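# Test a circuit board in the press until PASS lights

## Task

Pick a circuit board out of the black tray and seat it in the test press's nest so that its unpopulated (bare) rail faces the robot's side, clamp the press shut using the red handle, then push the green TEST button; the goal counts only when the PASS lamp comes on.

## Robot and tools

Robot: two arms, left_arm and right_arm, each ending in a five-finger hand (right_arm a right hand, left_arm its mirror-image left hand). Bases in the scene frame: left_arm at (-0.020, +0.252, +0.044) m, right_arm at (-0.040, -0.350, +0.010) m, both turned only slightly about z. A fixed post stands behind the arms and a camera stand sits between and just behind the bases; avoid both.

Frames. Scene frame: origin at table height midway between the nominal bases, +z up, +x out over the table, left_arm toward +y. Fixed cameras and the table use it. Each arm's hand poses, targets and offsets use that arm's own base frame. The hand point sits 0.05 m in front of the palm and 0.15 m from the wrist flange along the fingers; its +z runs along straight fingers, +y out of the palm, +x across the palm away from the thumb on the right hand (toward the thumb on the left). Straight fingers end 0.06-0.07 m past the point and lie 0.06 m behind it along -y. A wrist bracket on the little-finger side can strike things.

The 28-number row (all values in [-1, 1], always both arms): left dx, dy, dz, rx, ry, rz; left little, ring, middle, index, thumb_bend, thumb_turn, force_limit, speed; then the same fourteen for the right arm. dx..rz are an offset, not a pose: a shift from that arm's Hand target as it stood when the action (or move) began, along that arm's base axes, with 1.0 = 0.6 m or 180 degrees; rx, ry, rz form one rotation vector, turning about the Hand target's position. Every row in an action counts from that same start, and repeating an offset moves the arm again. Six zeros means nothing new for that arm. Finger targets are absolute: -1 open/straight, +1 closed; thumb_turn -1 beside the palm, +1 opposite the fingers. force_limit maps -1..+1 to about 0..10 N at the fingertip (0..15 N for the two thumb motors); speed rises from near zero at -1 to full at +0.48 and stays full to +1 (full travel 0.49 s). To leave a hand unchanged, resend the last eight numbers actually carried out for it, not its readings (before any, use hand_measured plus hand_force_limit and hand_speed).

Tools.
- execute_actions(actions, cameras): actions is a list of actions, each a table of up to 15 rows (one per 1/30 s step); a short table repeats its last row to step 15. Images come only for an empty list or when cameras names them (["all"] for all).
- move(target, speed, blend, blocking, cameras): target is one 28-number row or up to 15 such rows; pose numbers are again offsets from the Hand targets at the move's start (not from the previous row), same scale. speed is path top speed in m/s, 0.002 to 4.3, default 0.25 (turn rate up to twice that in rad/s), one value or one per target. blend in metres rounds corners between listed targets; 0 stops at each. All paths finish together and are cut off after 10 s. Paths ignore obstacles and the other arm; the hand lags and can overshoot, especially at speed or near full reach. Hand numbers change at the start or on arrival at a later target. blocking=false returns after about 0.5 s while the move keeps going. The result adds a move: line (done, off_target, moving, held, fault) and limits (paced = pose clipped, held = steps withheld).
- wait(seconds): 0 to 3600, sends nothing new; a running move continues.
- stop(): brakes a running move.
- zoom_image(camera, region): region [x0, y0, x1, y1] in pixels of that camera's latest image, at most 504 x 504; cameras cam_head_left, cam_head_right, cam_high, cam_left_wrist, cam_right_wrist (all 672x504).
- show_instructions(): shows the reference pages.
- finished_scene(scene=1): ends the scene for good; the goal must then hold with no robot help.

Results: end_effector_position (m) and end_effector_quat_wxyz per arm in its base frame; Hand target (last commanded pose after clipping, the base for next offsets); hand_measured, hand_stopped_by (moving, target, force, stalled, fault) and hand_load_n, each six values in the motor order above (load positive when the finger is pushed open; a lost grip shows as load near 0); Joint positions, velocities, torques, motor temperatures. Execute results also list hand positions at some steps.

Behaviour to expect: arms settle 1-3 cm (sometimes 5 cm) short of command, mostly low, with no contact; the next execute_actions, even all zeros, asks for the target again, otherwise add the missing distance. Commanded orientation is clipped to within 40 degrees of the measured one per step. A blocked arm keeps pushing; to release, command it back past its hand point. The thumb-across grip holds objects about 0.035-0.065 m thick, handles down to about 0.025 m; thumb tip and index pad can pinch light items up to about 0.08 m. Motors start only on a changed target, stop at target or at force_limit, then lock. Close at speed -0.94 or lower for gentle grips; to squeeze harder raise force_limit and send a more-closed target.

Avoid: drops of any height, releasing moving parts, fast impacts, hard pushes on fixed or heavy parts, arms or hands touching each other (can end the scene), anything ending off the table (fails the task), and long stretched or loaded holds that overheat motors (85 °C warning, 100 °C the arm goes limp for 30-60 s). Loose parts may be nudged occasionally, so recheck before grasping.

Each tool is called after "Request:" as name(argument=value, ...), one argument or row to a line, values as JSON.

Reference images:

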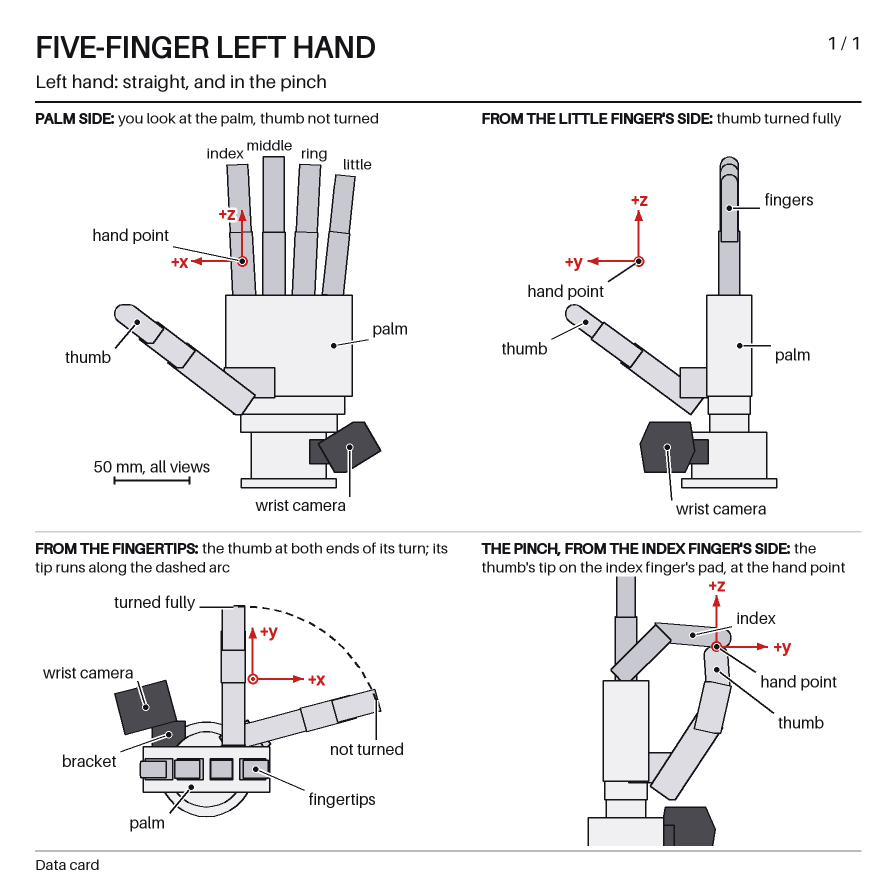

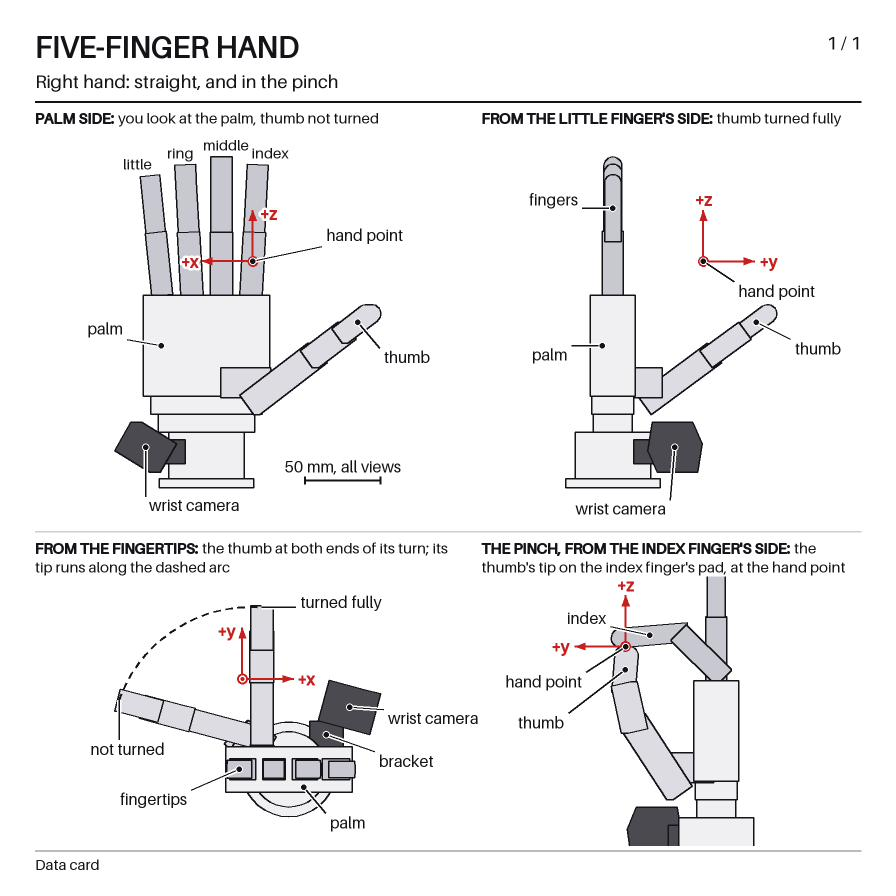

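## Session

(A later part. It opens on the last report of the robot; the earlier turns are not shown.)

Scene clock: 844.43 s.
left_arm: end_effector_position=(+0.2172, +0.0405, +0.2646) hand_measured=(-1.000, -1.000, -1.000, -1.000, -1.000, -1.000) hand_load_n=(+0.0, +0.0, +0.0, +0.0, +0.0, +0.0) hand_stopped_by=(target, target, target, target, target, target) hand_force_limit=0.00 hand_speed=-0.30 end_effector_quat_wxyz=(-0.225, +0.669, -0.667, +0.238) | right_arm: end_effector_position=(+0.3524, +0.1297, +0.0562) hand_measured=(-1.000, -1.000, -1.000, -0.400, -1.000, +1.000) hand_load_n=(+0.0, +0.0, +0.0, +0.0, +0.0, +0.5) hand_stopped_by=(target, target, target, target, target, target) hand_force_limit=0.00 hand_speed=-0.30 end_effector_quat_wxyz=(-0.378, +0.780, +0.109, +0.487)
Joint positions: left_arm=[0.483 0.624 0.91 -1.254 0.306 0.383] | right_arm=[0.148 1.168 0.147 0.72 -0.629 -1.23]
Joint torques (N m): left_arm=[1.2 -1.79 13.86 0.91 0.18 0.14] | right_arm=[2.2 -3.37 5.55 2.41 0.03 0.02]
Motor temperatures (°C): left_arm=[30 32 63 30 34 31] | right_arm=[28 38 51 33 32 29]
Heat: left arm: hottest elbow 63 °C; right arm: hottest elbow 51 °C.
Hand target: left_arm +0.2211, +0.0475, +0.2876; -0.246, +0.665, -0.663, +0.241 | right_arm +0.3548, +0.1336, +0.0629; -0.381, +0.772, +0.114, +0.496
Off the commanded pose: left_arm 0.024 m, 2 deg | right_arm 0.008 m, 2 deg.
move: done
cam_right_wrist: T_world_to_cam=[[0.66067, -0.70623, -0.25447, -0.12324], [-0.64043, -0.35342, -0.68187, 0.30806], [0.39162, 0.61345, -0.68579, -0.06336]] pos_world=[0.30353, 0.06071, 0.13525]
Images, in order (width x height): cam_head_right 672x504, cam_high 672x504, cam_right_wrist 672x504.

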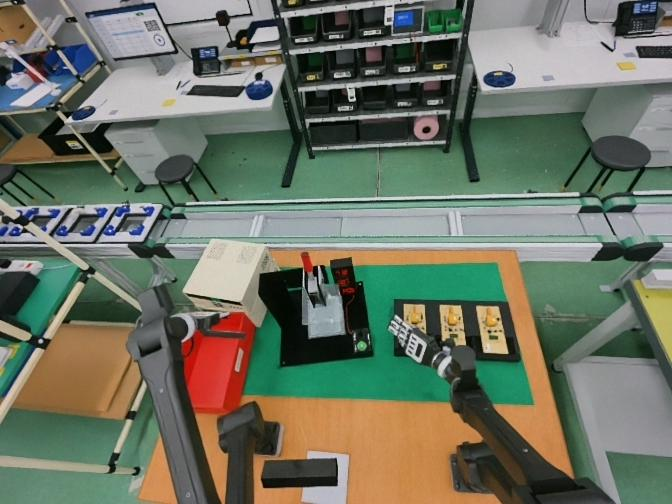

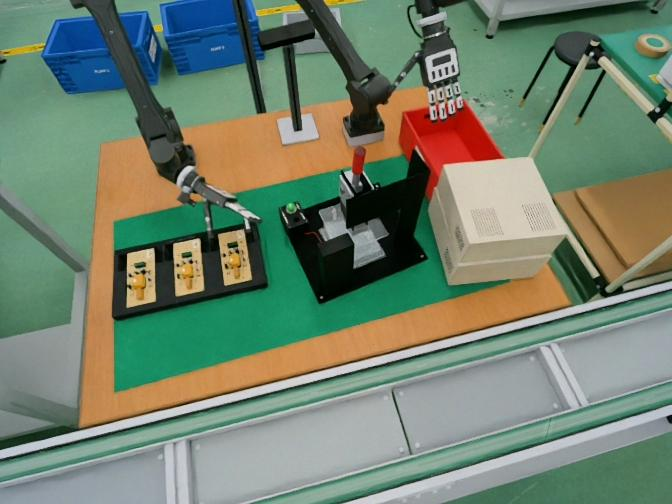

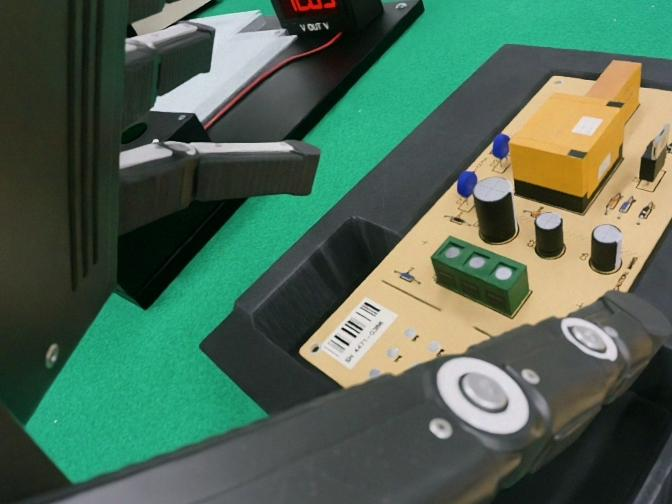

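Request:
move(
  target=[0,0,0,0,0,0,-1,-1,-1,-1,-1,-1,0,-0.3,-0.003,0.0,-0.04,0,0,0,-1,-1,-1,-0.4,-1,1,0,-0.3],
  speed=0.05,
  cameras=["cam_high","cam_right_wrist"],
)

Request:
zoom_image(
  camera="cam_high",
  region=[180, 180, 280, 280],
)

Scene clock: 856.90 s.
left_arm: end_effector_position=(+0.2172, +0.0405, +0.2646) hand_measured=(-1.000, -1.000, -1.000, -1.000, -1.000, -1.000) hand_load_n=(+0.0, +0.0, +0.0, +0.0, +0.0, +0.0) hand_stopped_by=(target, target, target, target, target, target) hand_force_limit=0.00 hand_speed=-0.30 end_effector_quat_wxyz=(-0.225, +0.669, -0.667, +0.238) | right_arm: end_effector_position=(+0.3514, +0.1299, +0.0336) hand_measured=(-1.000, -1.000, -1.000, -0.400, -1.000, +1.000) hand_load_n=(+0.0, +0.0, +0.0, +0.0, +0.0, +0.0) hand_stopped_by=(target, target, target, target, target, target) hand_force_limit=0.00 hand_speed=-0.30 end_effector_quat_wxyz=(-0.378, +0.779, +0.110, +0.488)
Joint positions: left_arm=[0.483 0.624 0.91 -1.254 0.306 0.383] | right_arm=[0.15 1.341 0.124 0.92 -0.628 -1.23]
Joint torques (N m): left_arm=[1.2 -1.85 13.86 0.91 0.18 0.13] | right_arm=[2.37 -4.37 3.99 2.45 0.05 -0.01]
Motor temperatures (°C): left_arm=[30 31 64 30 34 31] | right_arm=[28 38 50 33 32 29]
Heat: left arm: hottest elbow 64 °C; right arm: hottest elbow 50 °C.
Hand target: left_arm +0.2211, +0.0475, +0.2876; -0.246, +0.665, -0.663, +0.241 | right_arm +0.3530, +0.1336, +0.0389; -0.381, +0.772, +0.114, +0.496
Off the commanded pose: left_arm 0.024 m, 2 deg | right_arm 0.007 m, 1 deg.
move: done
cam_right_wrist: T_world_to_cam=[[0.66194, -0.7059, -0.25205, -0.12872], [-0.63762, -0.35352, -0.68445, 0.29119], [0.39405, 0.61378, -0.6841, -0.07955]] pos_world=[0.30222, 0.06091, 0.11244]

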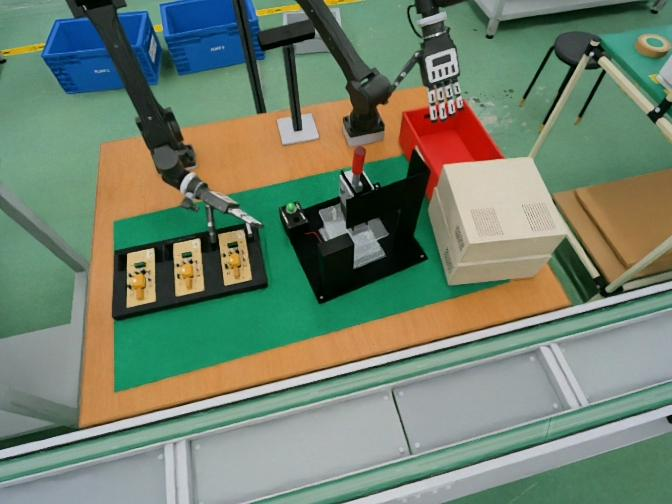

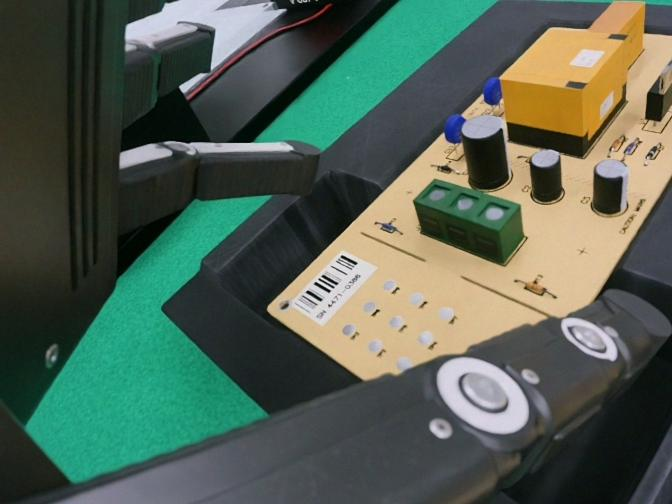

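Scaled by 5.040.

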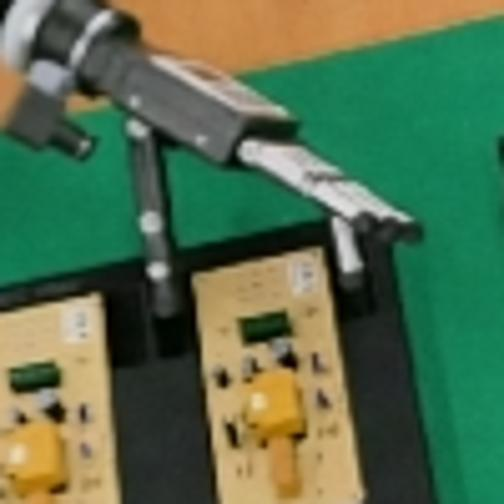

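Request:
move(
  target=[0,0,0,0,0,0,-1,-1,-1,-1,-1,-1,0,-0.3,-0.01,0.0,-0.022,0,0,0,-1,-1,-1,-0.4,-1,1,0,-0.3],
  speed=0.04,
  cameras=["cam_high","cam_right_wrist"],
)

Request:
zoom_image(
  camera="cam_high",
  region=[180, 180, 280, 280],
)

Scene clock: 875.57 s.
left_arm: end_effector_position=(+0.2172, +0.0405, +0.2646) hand_measured=(-1.000, -1.000, -1.000, -1.000, -1.000, -1.000) hand_load_n=(+0.0, -0.5, +0.0, +0.0, +0.0, +0.0) hand_stopped_by=(target, target, target, target, target, target) hand_force_limit=0.00 hand_speed=-0.30 end_effector_quat_wxyz=(-0.225, +0.669, -0.667, +0.238) | right_arm: end_effector_position=(+0.3457, +0.1298, +0.0210) hand_measured=(-1.000, -1.000, -1.000, -0.400, -1.000, +1.000) hand_load_n=(+0.0, +0.0, +0.0, +0.0, +0.0, +0.0) hand_stopped_by=(target, target, target, target, target, target) hand_force_limit=0.00 hand_speed=-0.30 end_effector_quat_wxyz=(-0.378, +0.778, +0.110, +0.489)
Joint positions: left_arm=[0.483 0.624 0.91 -1.254 0.306 0.383] | right_arm=[0.154 1.439 0.102 1.042 -0.623 -1.23]
Joint torques (N m): left_arm=[1.2 -1.85 13.89 0.9 0.18 0.14] | right_arm=[2.02 -3.96 3.12 2.47 0.09 0.02]
Motor temperatures (°C): left_arm=[29 31 65 30 34 31] | right_arm=[28 37 48 33 32 28]
Heat: left arm: hottest elbow 65 °C; right arm: hottest elbow 48 °C.
Hand target: left_arm +0.2211, +0.0475, +0.2876; -0.246, +0.665, -0.663, +0.241 | right_arm +0.3470, +0.1336, +0.0257; -0.381, +0.772, +0.114, +0.496
Off the commanded pose: left_arm 0.024 m, 2 deg | right_arm 0.006 m, 1 deg.
move: done
cam_right_wrist: T_world_to_cam=[[0.66278, -0.70598, -0.24962, -0.12852], [-0.63571, -0.35432, -0.68581, 0.27828], [0.39572, 0.61323, -0.68363, -0.08649]] pos_world=[0.29631, 0.06091, 0.09964]

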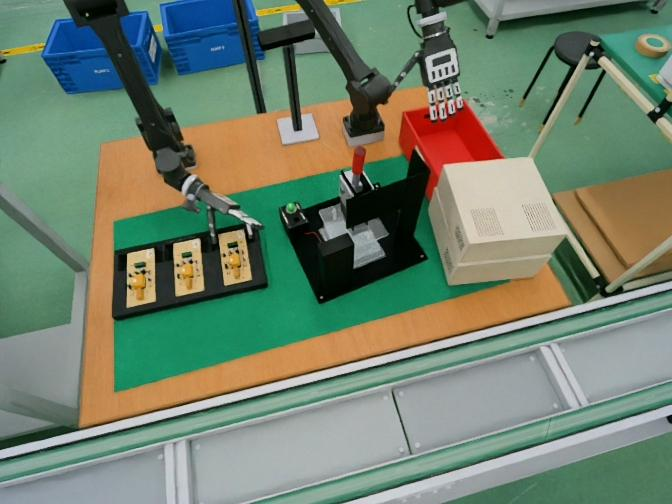

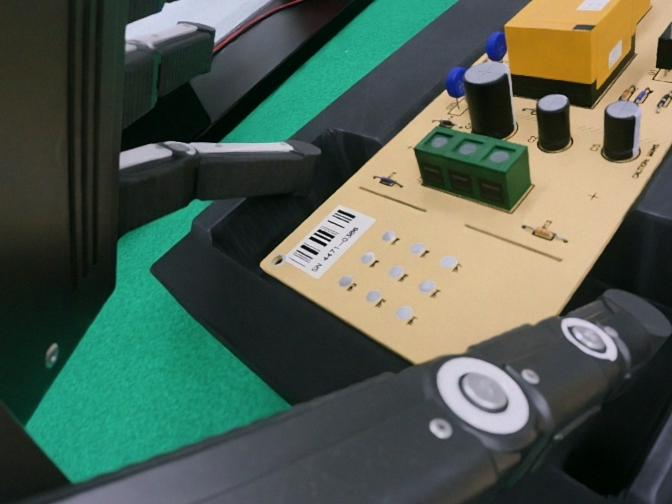

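Scaled by 5.040.

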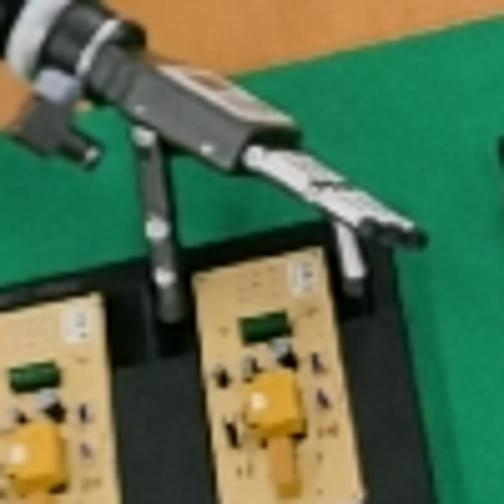

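Request:
zoom_image(
  camera="cam_right_wrist",
  region=[120, 80, 460, 380],
)

Request:
zoom_image(
  camera="cam_right_wrist",
  region=[420, 200, 672, 504],
)

Scaled by 1.482.

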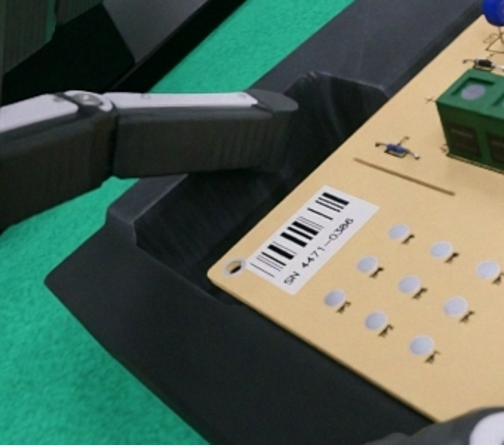

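Scaled by 1.658.

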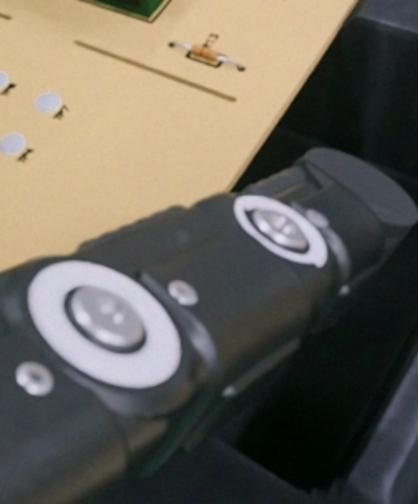

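Request:
move(
  target=[0,0,0,0,0,0,-1,-1,-1,-1,-1,-1,0,-0.3,-0.001,0.0,-0.012,0,0,0,-1,-1,-1,-0.4,-1,1,0,-0.3],
  speed=0.04,
  cameras=["cam_high","cam_right_wrist"],
)

Request:
zoom_image(
  camera="cam_right_wrist",
  region=[120, 80, 460, 380],
)

Request:
zoom_image(
  camera="cam_high",
  region=[180, 180, 280, 280],
)

Scene clock: 885.37 s.
left_arm: end_effector_position=(+0.2172, +0.0405, +0.2646) hand_measured=(-1.000, -1.000, -1.000, -1.000, -1.000, -1.000) hand_load_n=(+0.0, +0.0, +0.0, +0.0, +0.0, +0.0) hand_stopped_by=(target, target, target, target, target, target) hand_force_limit=0.00 hand_speed=-0.30 end_effector_quat_wxyz=(-0.225, +0.669, -0.667, +0.238) | right_arm: end_effector_position=(+0.3465, +0.1299, +0.0141) hand_measured=(-1.000, -1.000, -1.000, -0.400, -1.000, +1.000) hand_load_n=(+0.0, +0.0, +0.0, +0.0, +0.0, +0.0) hand_stopped_by=(target, target, target, target, target, target) hand_force_limit=0.00 hand_speed=-0.30 end_effector_quat_wxyz=(-0.378, +0.778, +0.111, +0.490)
Joint positions: left_arm=[0.483 0.624 0.91 -1.254 0.306 0.383] | right_arm=[0.154 1.507 0.102 1.111 -0.623 -1.23]
Joint torques (N m): left_arm=[1.26 -1.85 13.87 0.91 0.18 0.14] | right_arm=[2.49 -4.66 2.48 2.48 0.07 0.03]
Motor temperatures (°C): left_arm=[29 31 65 30 34 31] | right_arm=[28 37 47 33 32 28]
Heat: left arm: hottest elbow 65 °C; right arm: hottest elbow 47 °C.
Hand target: left_arm +0.2211, +0.0475, +0.2876; -0.246, +0.665, -0.663, +0.241 | right_arm +0.3464, +0.1337, +0.0185; -0.381, +0.772, +0.114, +0.496
Off the commanded pose: left_arm 0.024 m, 2 deg | right_arm 0.006 m, 1 deg.
move: done
cam_right_wrist: T_world_to_cam=[[0.66291, -0.70618, -0.24871, -0.13081], [-0.63481, -0.35402, -0.6868, 0.2738], [0.39695, 0.61317, -0.68297, -0.09191]] pos_world=[0.29701, 0.06091, 0.09274]

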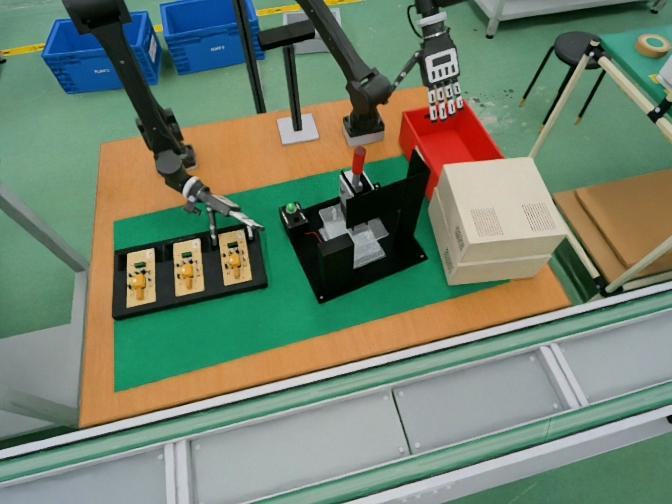

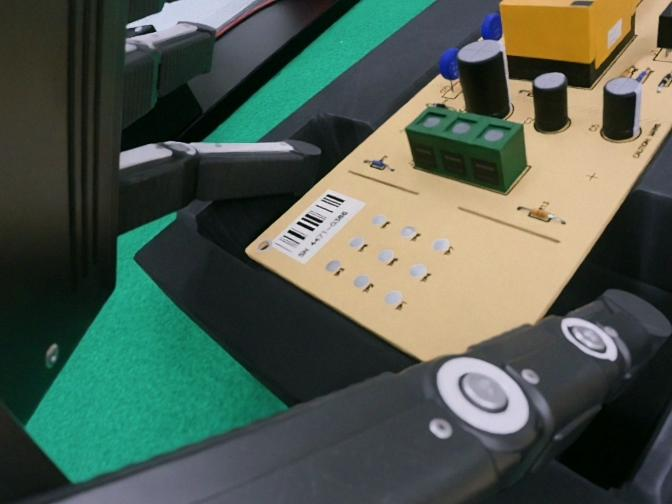

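Scaled by 1.482.

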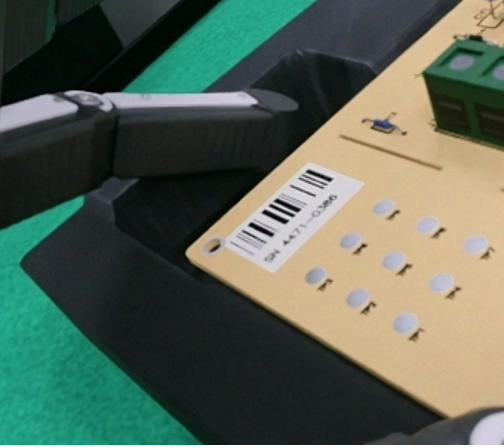

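Scaled by 5.040.

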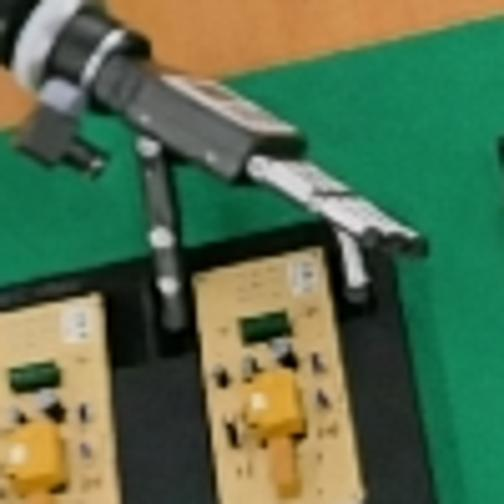

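Request:
move(
  target=[0,0,0,0,0,0,-1,-1,-1,-1,-1,-1,0,-0.3,-0.002,0.0,-0.009,0,0,0,-1,-1,-1,-0.4,-1,1,0,-0.3],
  speed=0.03,
  cameras=["cam_right_wrist"],
)

Request:
zoom_image(
  camera="cam_right_wrist",
  region=[120, 80, 460, 380],
)

Scene clock: 892.30 s.
left_arm: end_effector_position=(+0.2172, +0.0405, +0.2646) hand_measured=(-1.000, -1.000, -1.000, -1.000, -1.000, -1.000) hand_load_n=(+0.0, +0.0, +0.0, +0.0, +0.0, +0.0) hand_stopped_by=(target, target, target, target, target, target) hand_force_limit=0.00 hand_speed=-0.30 end_effector_quat_wxyz=(-0.225, +0.669, -0.667, +0.238) | right_arm: end_effector_position=(+0.3465, +0.1302, +0.0112) hand_measured=(-1.000, -1.000, -1.000, -0.400, -1.000, +1.000) hand_load_n=(+0.0, +0.0, -0.5, -0.5, +0.0, -0.5) hand_stopped_by=(target, target, target, target, target, target) hand_force_limit=0.00 hand_speed=-0.30 end_effector_quat_wxyz=(-0.377, +0.776, +0.112, +0.493)
Joint positions: left_arm=[0.483 0.624 0.91 -1.254 0.306 0.383] | right_arm=[0.156 1.551 0.099 1.167 -0.621 -1.23]
Joint torques (N m): left_arm=[1.26 -1.85 13.87 0.91 0.18 0.14] | right_arm=[3.02 -4.31 1.99 2.47 0.08 0.05]
Motor temperatures (°C): left_arm=[29 31 66 30 34 31] | right_arm=[28 37 46 33 32 28]
Heat: left arm: hottest elbow 66 °C; right arm: hottest elbow 46 °C.
Hand target: left_arm +0.2211, +0.0475, +0.2876; -0.246, +0.665, -0.663, +0.241 | right_arm +0.3452, +0.1336, +0.0131; -0.381, +0.772, +0.114, +0.496
Off the commanded pose: left_arm 0.024 m, 2 deg | right_arm 0.004 m, 1 deg.
move: done
cam_right_wrist: T_world_to_cam=[[0.66502, -0.70596, -0.24366, -0.13214], [-0.62892, -0.35343, -0.69249, 0.2698], [0.40276, 0.61376, -0.67903, -0.09619]] pos_world=[0.29629, 0.06111, 0.08932]

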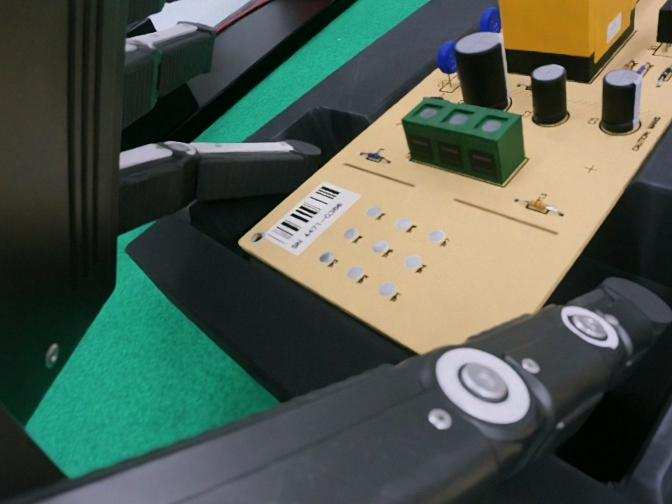

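Scaled by 1.482.

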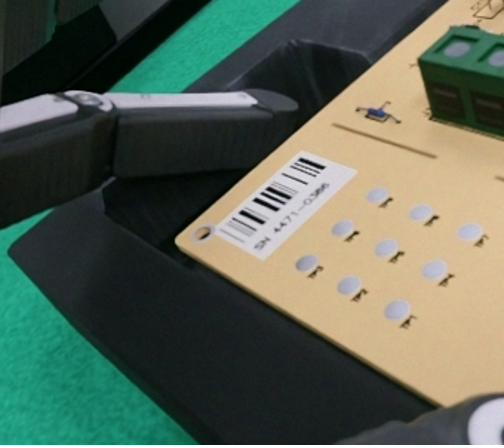

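Request:
move(
  target=[0,0,0,0,0,0,-1,-1,-1,-1,-1,-1,0,-0.3,0,0,0.005,0,0,0,-1,-1,-1,-0.4,-1,1,0,-0.3],
  speed=0.03,
  cameras=["cam_right_wrist"],
)

Request:
move(
  target=[0,0,0,0,0,0,-1,-1,-1,-1,-1,-1,0,-0.3,0,0,0,0,0,0,-1,-1,-1,-0.28,-0.88,1,-0.6,-0.8],
  speed=0.03,
  cameras=["cam_right_wrist"],
)

Scene clock: 906.47 s.
left_arm: end_effector_position=(+0.2172, +0.0405, +0.2646) hand_measured=(-1.000, -1.000, -1.000, -1.000, -1.000, -1.000) hand_load_n=(-0.5, +0.0, +0.0, +0.5, +0.0, +0.0) hand_stopped_by=(target, target, target, target, target, target) hand_force_limit=0.00 hand_speed=-0.30 end_effector_quat_wxyz=(-0.225, +0.669, -0.667, +0.238) | right_arm: end_effector_position=(+0.3470, +0.1302, +0.0128) hand_measured=(-1.000, -1.000, -1.000, -0.400, -1.000, +1.000) hand_load_n=(+0.0, +0.0, +0.0, +0.0, +0.0, +0.0) hand_stopped_by=(target, target, target, target, target, target) hand_force_limit=0.00 hand_speed=-0.30 end_effector_quat_wxyz=(-0.377, +0.774, +0.113, +0.495)
Joint positions: left_arm=[0.483 0.624 0.91 -1.254 0.306 0.383] | right_arm=[0.156 1.546 0.099 1.167 -0.621 -1.23]
Joint torques (N m): left_arm=[1.2 -1.79 13.87 0.91 0.18 0.14] | right_arm=[2.55 -5.66 1.92 1.28 0.04 0.06]
Motor temperatures (°C): left_arm=[29 31 66 30 34 31] | right_arm=[28 37 45 33 32 28]
Heat: left arm: hottest elbow 66 °C; right arm: hottest elbow 45 °C.
Hand target: left_arm +0.2211, +0.0475, +0.2876; -0.246, +0.665, -0.663, +0.241 | right_arm +0.3452, +0.1337, +0.0161; -0.381, +0.772, +0.114, +0.496
Off the commanded pose: left_arm 0.024 m, 2 deg | right_arm 0.005 m, 0 deg.
move: done
cam_right_wrist: T_world_to_cam=[[0.66612, -0.70576, -0.24121, -0.13244], [-0.6258, -0.35291, -0.69558, 0.27017], [0.40579, 0.61429, -0.67675, -0.09658]] pos_world=[0.29648, 0.06121, 0.09062]

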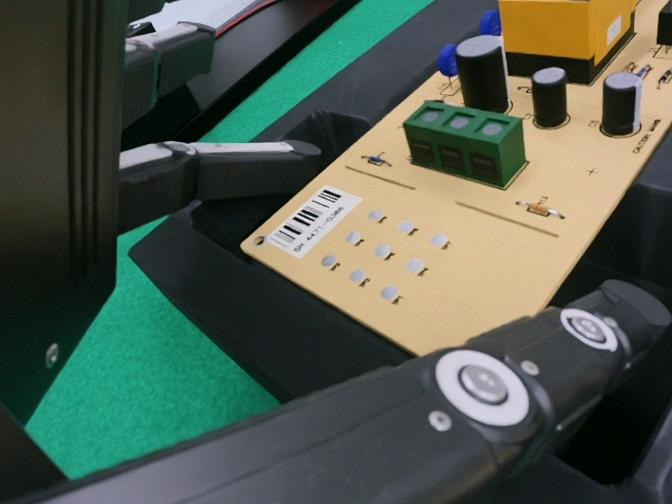

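Scene clock: 907.47 s.
left_arm: end_effector_position=(+0.2172, +0.0405, +0.2646) hand_measured=(-1.000, -1.000, -1.000, -1.000, -1.000, -1.000) hand_load_n=(+0.0, +0.0, +0.0, +0.0, +0.0, +0.0) hand_stopped_by=(target, target, target, target, target, target) hand_force_limit=0.00 hand_speed=-0.30 end_effector_quat_wxyz=(-0.225, +0.669, -0.667, +0.238) | right_arm: end_effector_position=(+0.3472, +0.1300, +0.0127) hand_measured=(-1.000, -1.000, -1.000, -0.280, -0.880, +1.000) hand_load_n=(+0.0, +0.0, +0.0, +0.0, +0.5, +0.0) hand_stopped_by=(target, target, target, target, target, target) hand_force_limit=-0.60 hand_speed=-0.80 end_effector_quat_wxyz=(-0.377, +0.774, +0.112, +0.495)
Joint positions: left_arm=[0.483 0.624 0.91 -1.254 0.306 0.383] | right_arm=[0.156 1.546 0.099 1.167 -0.62 -1.23]
Joint torques (N m): left_arm=[1.14 -1.73 13.86 0.91 0.18 0.14] | right_arm=[2.73 -5.6 2.02 1.43 0.02 0.08]
Motor temperatures (°C): left_arm=[29 31 66 30 34 31] | right_arm=[28 37 45 33 32 28]
Heat: left arm: hottest elbow 66 °C; right arm: hottest elbow 45 °C.
Hand target: left_arm +0.2211, +0.0475, +0.2876; -0.246, +0.665, -0.663, +0.241 | right_arm +0.3452, +0.1337, +0.0161; -0.381, +0.772, +0.114, +0.496
Off the commanded pose: left_arm 0.024 m, 2 deg | right_arm 0.005 m, 1 deg.
move: done
cam_right_wrist: T_world_to_cam=[[0.66539, -0.70653, -0.24096, -0.13233], [-0.62613, -0.35247, -0.6955, 0.27026], [0.40647, 0.61365, -0.67692, -0.09671]] pos_world=[0.29658, 0.06111, 0.09062]

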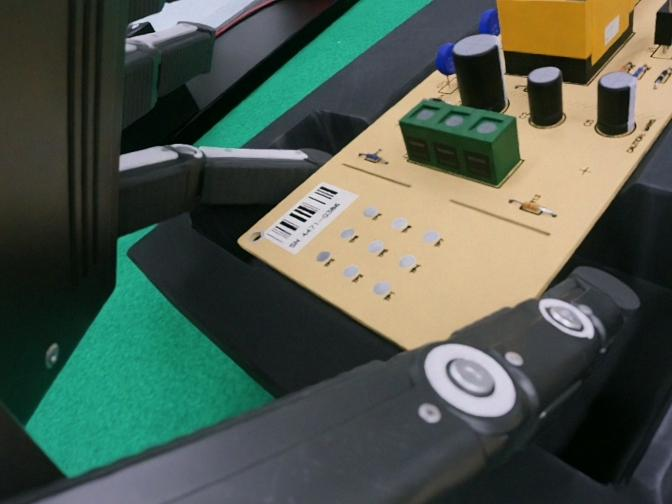

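Request:
move(
  target=[0,0,0,0,0,0,-1,-1,-1,-1,-1,-1,0,-0.3,0,0,0.009,0,0,0,-1,-1,-1,-0.28,-0.88,1,-0.6,-0.8],
  speed=0.03,
  cameras=["cam_right_wrist"],
)

Request:
zoom_image(
  camera="cam_right_wrist",
  region=[120, 80, 460, 380],
)

Request:
zoom_image(
  camera="cam_right_wrist",
  region=[420, 200, 672, 504],
)

Scene clock: 913.87 s.
left_arm: end_effector_position=(+0.2172, +0.0405, +0.2646) hand_measured=(-1.000, -1.000, -1.000, -1.000, -1.000, -1.000) hand_load_n=(+0.0, +0.0, +0.0, +0.0, +0.0, +0.0) hand_stopped_by=(target, target, target, target, target, target) hand_force_limit=0.00 hand_speed=-0.30 end_effector_quat_wxyz=(-0.225, +0.669, -0.667, +0.238) | right_arm: end_effector_position=(+0.3472, +0.1300, +0.0207) hand_measured=(-1.000, -1.000, -1.000, -0.280, -0.880, +1.000) hand_load_n=(+0.0, +0.0, +0.0, +0.0, +0.0, +0.0) hand_stopped_by=(target, target, target, target, target, target) hand_force_limit=-0.60 hand_speed=-0.80 end_effector_quat_wxyz=(-0.377, +0.771, +0.114, +0.500)
Joint positions: left_arm=[0.483 0.624 0.91 -1.254 0.306 0.383] | right_arm=[0.156 1.494 0.096 1.13 -0.62 -1.23]
Joint torques (N m): left_arm=[1.2 -1.73 13.86 0.91 0.18 0.14] | right_arm=[2.37 -5.3 2.63 0.76 0.05 0.06]
Motor temperatures (°C): left_arm=[29 31 67 30 34 31] | right_arm=[28 37 44 33 32 28]
Heat: left arm: hottest elbow 67 °C; right arm: hottest elbow 44 °C.
Hand target: left_arm +0.2211, +0.0475, +0.2876; -0.246, +0.665, -0.663, +0.241 | right_arm +0.3452, +0.1336, +0.0214; -0.381, +0.772, +0.114, +0.496
Off the commanded pose: left_arm 0.024 m, 2 deg | right_arm 0.004 m, 1 deg.
move: done
cam_right_wrist: T_world_to_cam=[[0.66781, -0.7064, -0.23457, -0.13146], [-0.61837, -0.35112, -0.70309, 0.27304], [0.4143, 0.61458, -0.6713, -0.0942]] pos_world=[0.29566, 0.06091, 0.0979]

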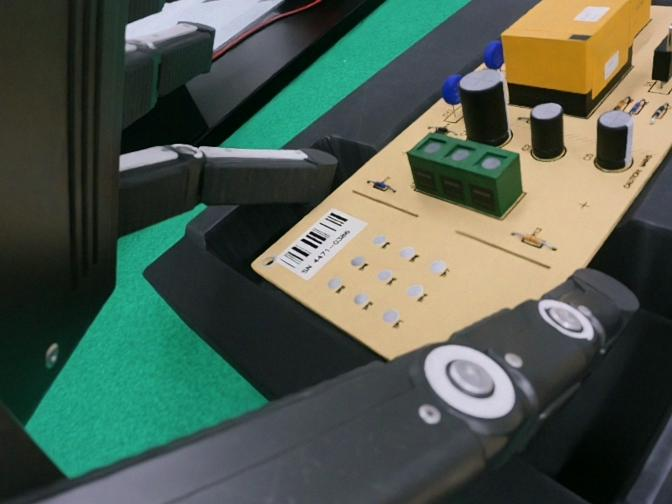

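Scaled by 1.482.

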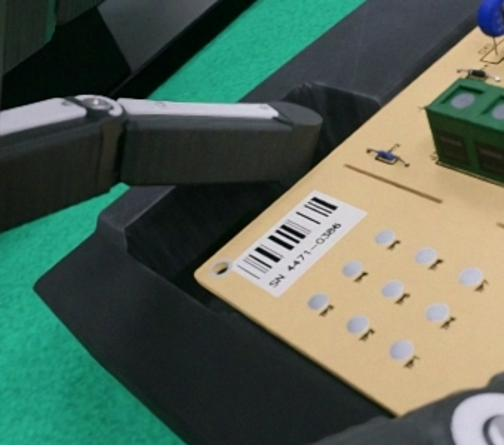

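Scaled by 1.658.

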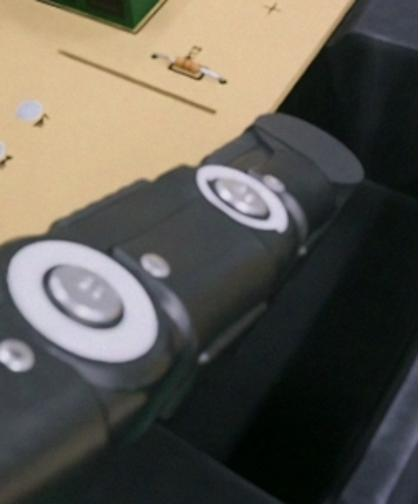

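Request:
move(
  target=[0,0,0,0,0,0,-1,-1,-1,-1,-1,-1,0,-0.3,0,0,0.0,0,0,0,-1,-1,-1,-0.1,-0.75,1,-0.6,-0.9],
  speed=0.03,
  cameras=["cam_right_wrist"],
)

Scene clock: 940.43 s.
left_arm: end_effector_position=(+0.2172, +0.0405, +0.2646) hand_measured=(-1.000, -1.000, -1.000, -1.000, -1.000, -1.000) hand_load_n=(+0.0, +0.0, +0.0, +0.0, +0.0, +0.0) hand_stopped_by=(target, target, target, target, target, target) hand_force_limit=0.00 hand_speed=-0.30 end_effector_quat_wxyz=(-0.225, +0.669, -0.667, +0.238) | right_arm: end_effector_position=(+0.3473, +0.1298, +0.0207) hand_measured=(-1.000, -1.000, -1.000, -0.244, -0.864, +1.000) hand_load_n=(+0.0, +0.0, +0.0, +3.5, +4.0, +0.0) hand_stopped_by=(target, target, target, force, force, target) hand_force_limit=-0.60 hand_speed=-0.90 end_effector_quat_wxyz=(-0.377, +0.771, +0.114, +0.500)
Joint positions: left_arm=[0.483 0.624 0.91 -1.254 0.306 0.383] | right_arm=[0.156 1.494 0.096 1.13 -0.619 -1.23]
Joint torques (N m): left_arm=[1.2 -1.73 13.89 0.91 0.18 0.14] | right_arm=[2.43 -5.6 2.56 0.85 -0.02 0.05]
Motor temperatures (°C): left_arm=[29 31 67 30 34 31] | right_arm=[28 37 43 33 32 28]
Heat: left arm: hottest elbow 67 °C; right arm: hottest elbow 43 °C.
Hand target: left_arm +0.2211, +0.0475, +0.2876; -0.246, +0.665, -0.663, +0.241 | right_arm +0.3452, +0.1336, +0.0214; -0.381, +0.772, +0.114, +0.496
Off the commanded pose: left_arm 0.024 m, 2 deg | right_arm 0.004 m, 1 deg.
move: done
cam_right_wrist: T_world_to_cam=[[0.66702, -0.70721, -0.23439, -0.13133], [-0.61877, -0.35062, -0.70299, 0.27315], [0.41497, 0.61394, -0.67147, -0.09433]] pos_world=[0.29576, 0.06081, 0.0979]

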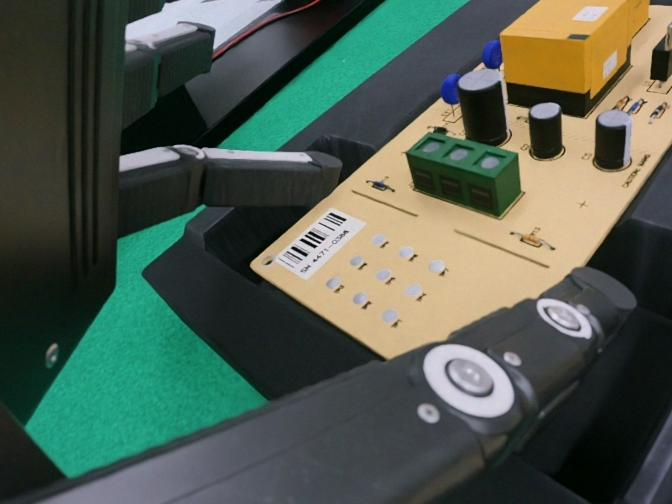

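Request:
move(
  target=[0,0,0,0,0,0,-1,-1,-1,-1,-1,-1,0,-0.3,0,0,0.0,0,0,0,-1,-1,-1,-0.05,-0.7,1,0.1,-0.9],
  speed=0.03,
  cameras=["cam_right_wrist"],
)

Scene clock: 945.30 s.
left_arm: end_effector_position=(+0.2172, +0.0405, +0.2646) hand_measured=(-1.000, -1.000, -1.000, -1.000, -1.000, -1.000) hand_load_n=(+0.0, -0.5, +0.0, +0.0, +0.0, +0.0) hand_stopped_by=(target, target, target, target, target, target) hand_force_limit=0.00 hand_speed=-0.30 end_effector_quat_wxyz=(-0.225, +0.669, -0.667, +0.238) | right_arm: end_effector_position=(+0.3473, +0.1298, +0.0207) hand_measured=(-1.000, -1.000, -1.000, -0.238, -0.850, +1.000) hand_load_n=(+0.0, +0.0, +0.0, +6.5, +9.0, -0.5) hand_stopped_by=(target, target, target, force, force, target) hand_force_limit=0.10 hand_speed=-0.90 end_effector_quat_wxyz=(-0.377, +0.771, +0.114, +0.500)
Joint positions: left_arm=[0.483 0.624 0.91 -1.254 0.306 0.383] | right_arm=[0.156 1.494 0.096 1.13 -0.619 -1.23]
Joint torques (N m): left_arm=[1.26 -1.79 13.86 0.91 0.18 0.14] | right_arm=[2.84 -5.54 2.45 0.77 0 0.07]
Motor temperatures (°C): left_arm=[29 31 68 30 34 31] | right_arm=[28 37 43 33 32 28]
Heat: left arm: hottest elbow 68 °C; right arm: hottest elbow 43 °C.
Hand target: left_arm +0.2211, +0.0475, +0.2876; -0.246, +0.665, -0.663, +0.241 | right_arm +0.3452, +0.1337, +0.0214; -0.381, +0.772, +0.114, +0.496
Off the commanded pose: left_arm 0.024 m, 2 deg | right_arm 0.004 m, 1 deg.
move: done
cam_right_wrist: T_world_to_cam=[[0.66702, -0.70721, -0.23439, -0.13133], [-0.61877, -0.35062, -0.70299, 0.27315], [0.41497, 0.61394, -0.67147, -0.09433]] pos_world=[0.29576, 0.06081, 0.0979]

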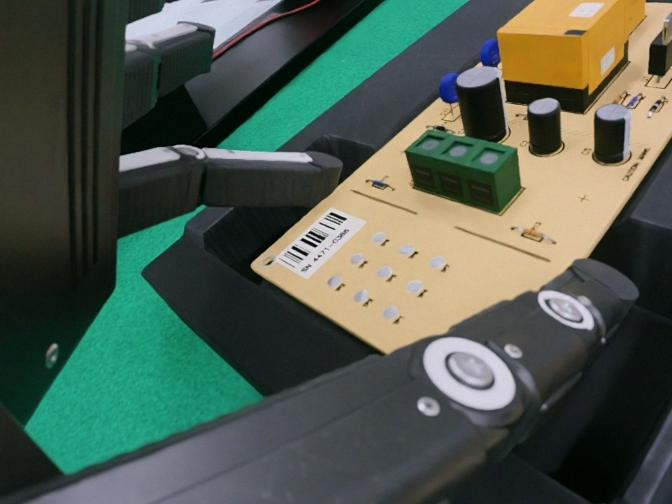

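Request:
move(
  target=[0,0,0,0,0,0,-1,-1,-1,-1,-1,-1,0,-0.3,0,0,0.035,0,0,0,-1,-1,-1,-0.05,-0.7,1,0.1,-0.9],
  speed=0.04,
  cameras=["cam_right_wrist","cam_high"],
)

Request:
zoom_image(
  camera="cam_high",
  region=[180, 180, 280, 280],
)

Scene clock: 952.17 s.
left_arm: end_effector_position=(+0.2172, +0.0405, +0.2646) hand_measured=(-1.000, -1.000, -1.000, -1.000, -1.000, -1.000) hand_load_n=(+0.0, +0.0, +0.0, +0.0, +0.0, +0.0) hand_stopped_by=(target, target, target, target, target, target) hand_force_limit=0.00 hand_speed=-0.30 end_effector_quat_wxyz=(-0.225, +0.669, -0.667, +0.238) | right_arm: end_effector_position=(+0.3431, +0.1291, +0.0385) hand_measured=(-1.000, -1.000, -1.000, -0.238, -0.850, +1.000) hand_load_n=(+0.0, +0.0, +0.0, +7.5, +8.0, -0.5) hand_stopped_by=(target, target, target, force, force, target) hand_force_limit=0.10 hand_speed=-0.90 end_effector_quat_wxyz=(-0.377, +0.774, +0.112, +0.496)
Joint positions: left_arm=[0.483 0.624 0.91 -1.254 0.306 0.383] | right_arm=[0.156 1.301 0.096 0.927 -0.619 -1.23]
Joint torques (N m): left_arm=[1.26 -1.79 13.86 0.92 0.18 0.14] | right_arm=[2.32 -4.84 4.77 0.83 -0.04 0.06]
Motor temperatures (°C): left_arm=[29 31 68 30 34 31] | right_arm=[28 37 42 32 32 28]
Heat: left arm: hottest elbow 68 °C; right arm: hottest elbow 42 °C.
Hand target: left_arm +0.2211, +0.0475, +0.2876; -0.246, +0.665, -0.663, +0.241 | right_arm +0.3452, +0.1337, +0.0425; -0.381, +0.772, +0.114, +0.496
Off the commanded pose: left_arm 0.024 m, 2 deg | right_arm 0.006 m, 1 deg.
move: done
cam_right_wrist: T_world_to_cam=[[0.66485, -0.70755, -0.2395, -0.12382], [-0.6252, -0.35163, -0.69676, 0.28481], [0.40878, 0.61298, -0.67614, -0.07777]] pos_world=[0.29218, 0.06021, 0.11621]
Images, in order (width x height): cam_high 672x504, cam_right_wrist 672x504.

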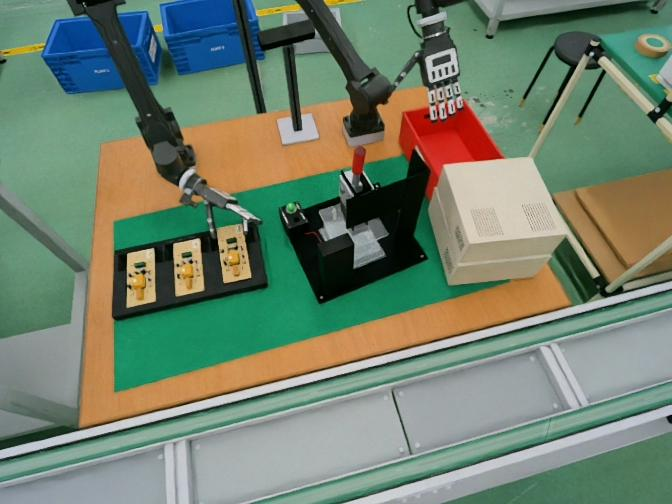

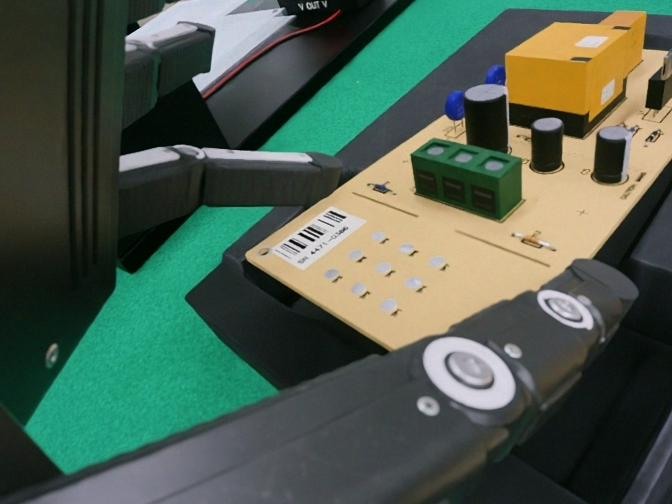

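Scaled by 5.040.

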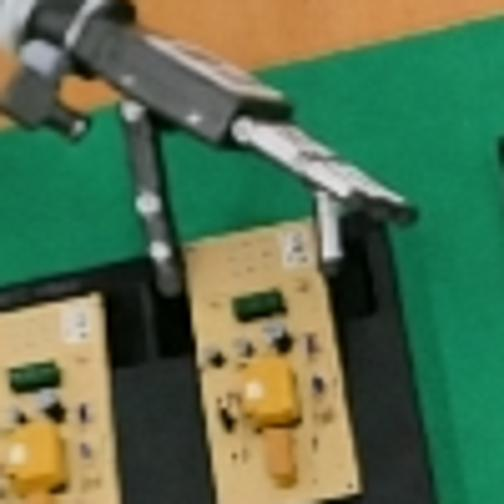

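Request:
move(
  target=[0,0,0,0,0,0,-1,-1,-1,-1,-1,-1,0,-0.3,0,0,0.07,0,0,0,-1,-1,-1,-0.05,-0.7,1,0.1,-0.9],
  speed=0.06,
  cameras=["cam_right_wrist","cam_high"],
)

Request:
zoom_image(
  camera="cam_high",
  region=[160, 160, 290, 300],
)

Scene clock: 958.53 s.
left_arm: end_effector_position=(+0.2172, +0.0405, +0.2646) hand_measured=(-1.000, -1.000, -1.000, -1.000, -1.000, -1.000) hand_load_n=(+0.0, -0.5, +0.0, +0.0, +0.0, +0.0) hand_stopped_by=(target, target, target, target, target, target) hand_force_limit=0.00 hand_speed=-0.30 end_effector_quat_wxyz=(-0.225, +0.669, -0.667, +0.238) | right_arm: end_effector_position=(+0.3242, +0.1288, +0.0599) hand_measured=(-1.000, -1.000, -1.000, -0.238, -0.850, +1.000) hand_load_n=(+0.0, +0.0, +0.0, +7.5, +7.5, -1.0) hand_stopped_by=(target, target, target, force, force, target) hand_force_limit=0.10 hand_speed=-0.90 end_effector_quat_wxyz=(-0.378, +0.785, +0.109, +0.479)
Joint positions: left_arm=[0.483 0.624 0.91 -1.254 0.306 0.383] | right_arm=[0.163 0.98 0.098 0.564 -0.619 -1.23]
Joint torques (N m): left_arm=[1.2 -1.79 13.89 0.91 0.18 0.14] | right_arm=[3.08 -2.84 10.17 0.7 -0.09 0.04]
Motor temperatures (°C): left_arm=[29 31 68 30 33 31] | right_arm=[28 37 43 32 32 28]
Heat: left arm: hottest elbow 68 °C; right arm: hottest elbow 43 °C.
Hand target: left_arm +0.2211, +0.0475, +0.2876; -0.246, +0.665, -0.663, +0.241 | right_arm +0.3452, +0.1337, +0.0845; -0.381, +0.772, +0.114, +0.496
Off the commanded pose: left_arm 0.024 m, 2 deg | right_arm 0.033 m, 3 deg.
move: off_target (right_arm)
cam_right_wrist: T_world_to_cam=[[0.66021, -0.70409, -0.26149, -0.10402], [-0.64984, -0.36091, -0.66892, 0.29548], [0.37661, 0.61155, -0.69582, -0.04351]] pos_world=[0.27707, 0.06001, 0.14018]
Images, in order (width x height): cam_high 672x504, cam_right_wrist 672x504.

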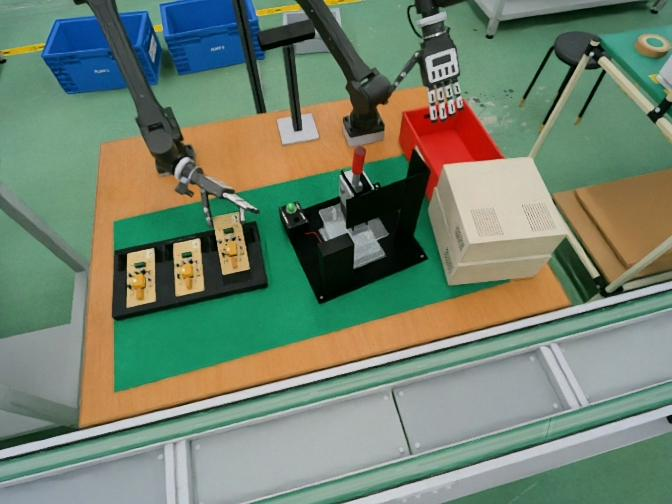

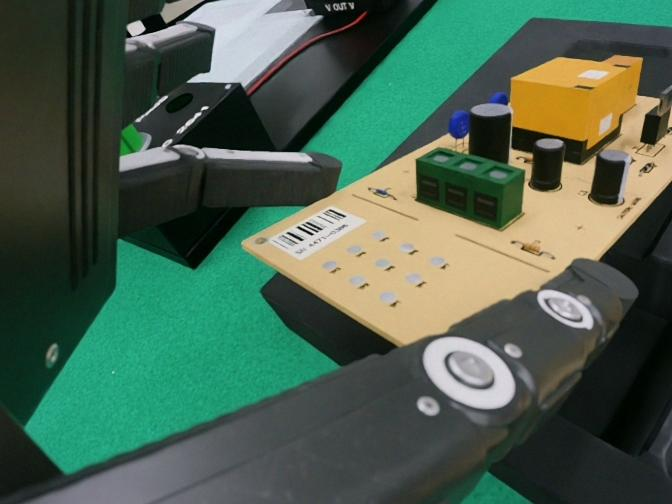

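Scaled by 3.600.

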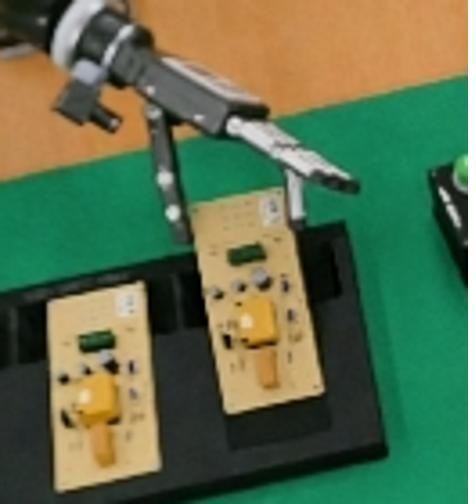

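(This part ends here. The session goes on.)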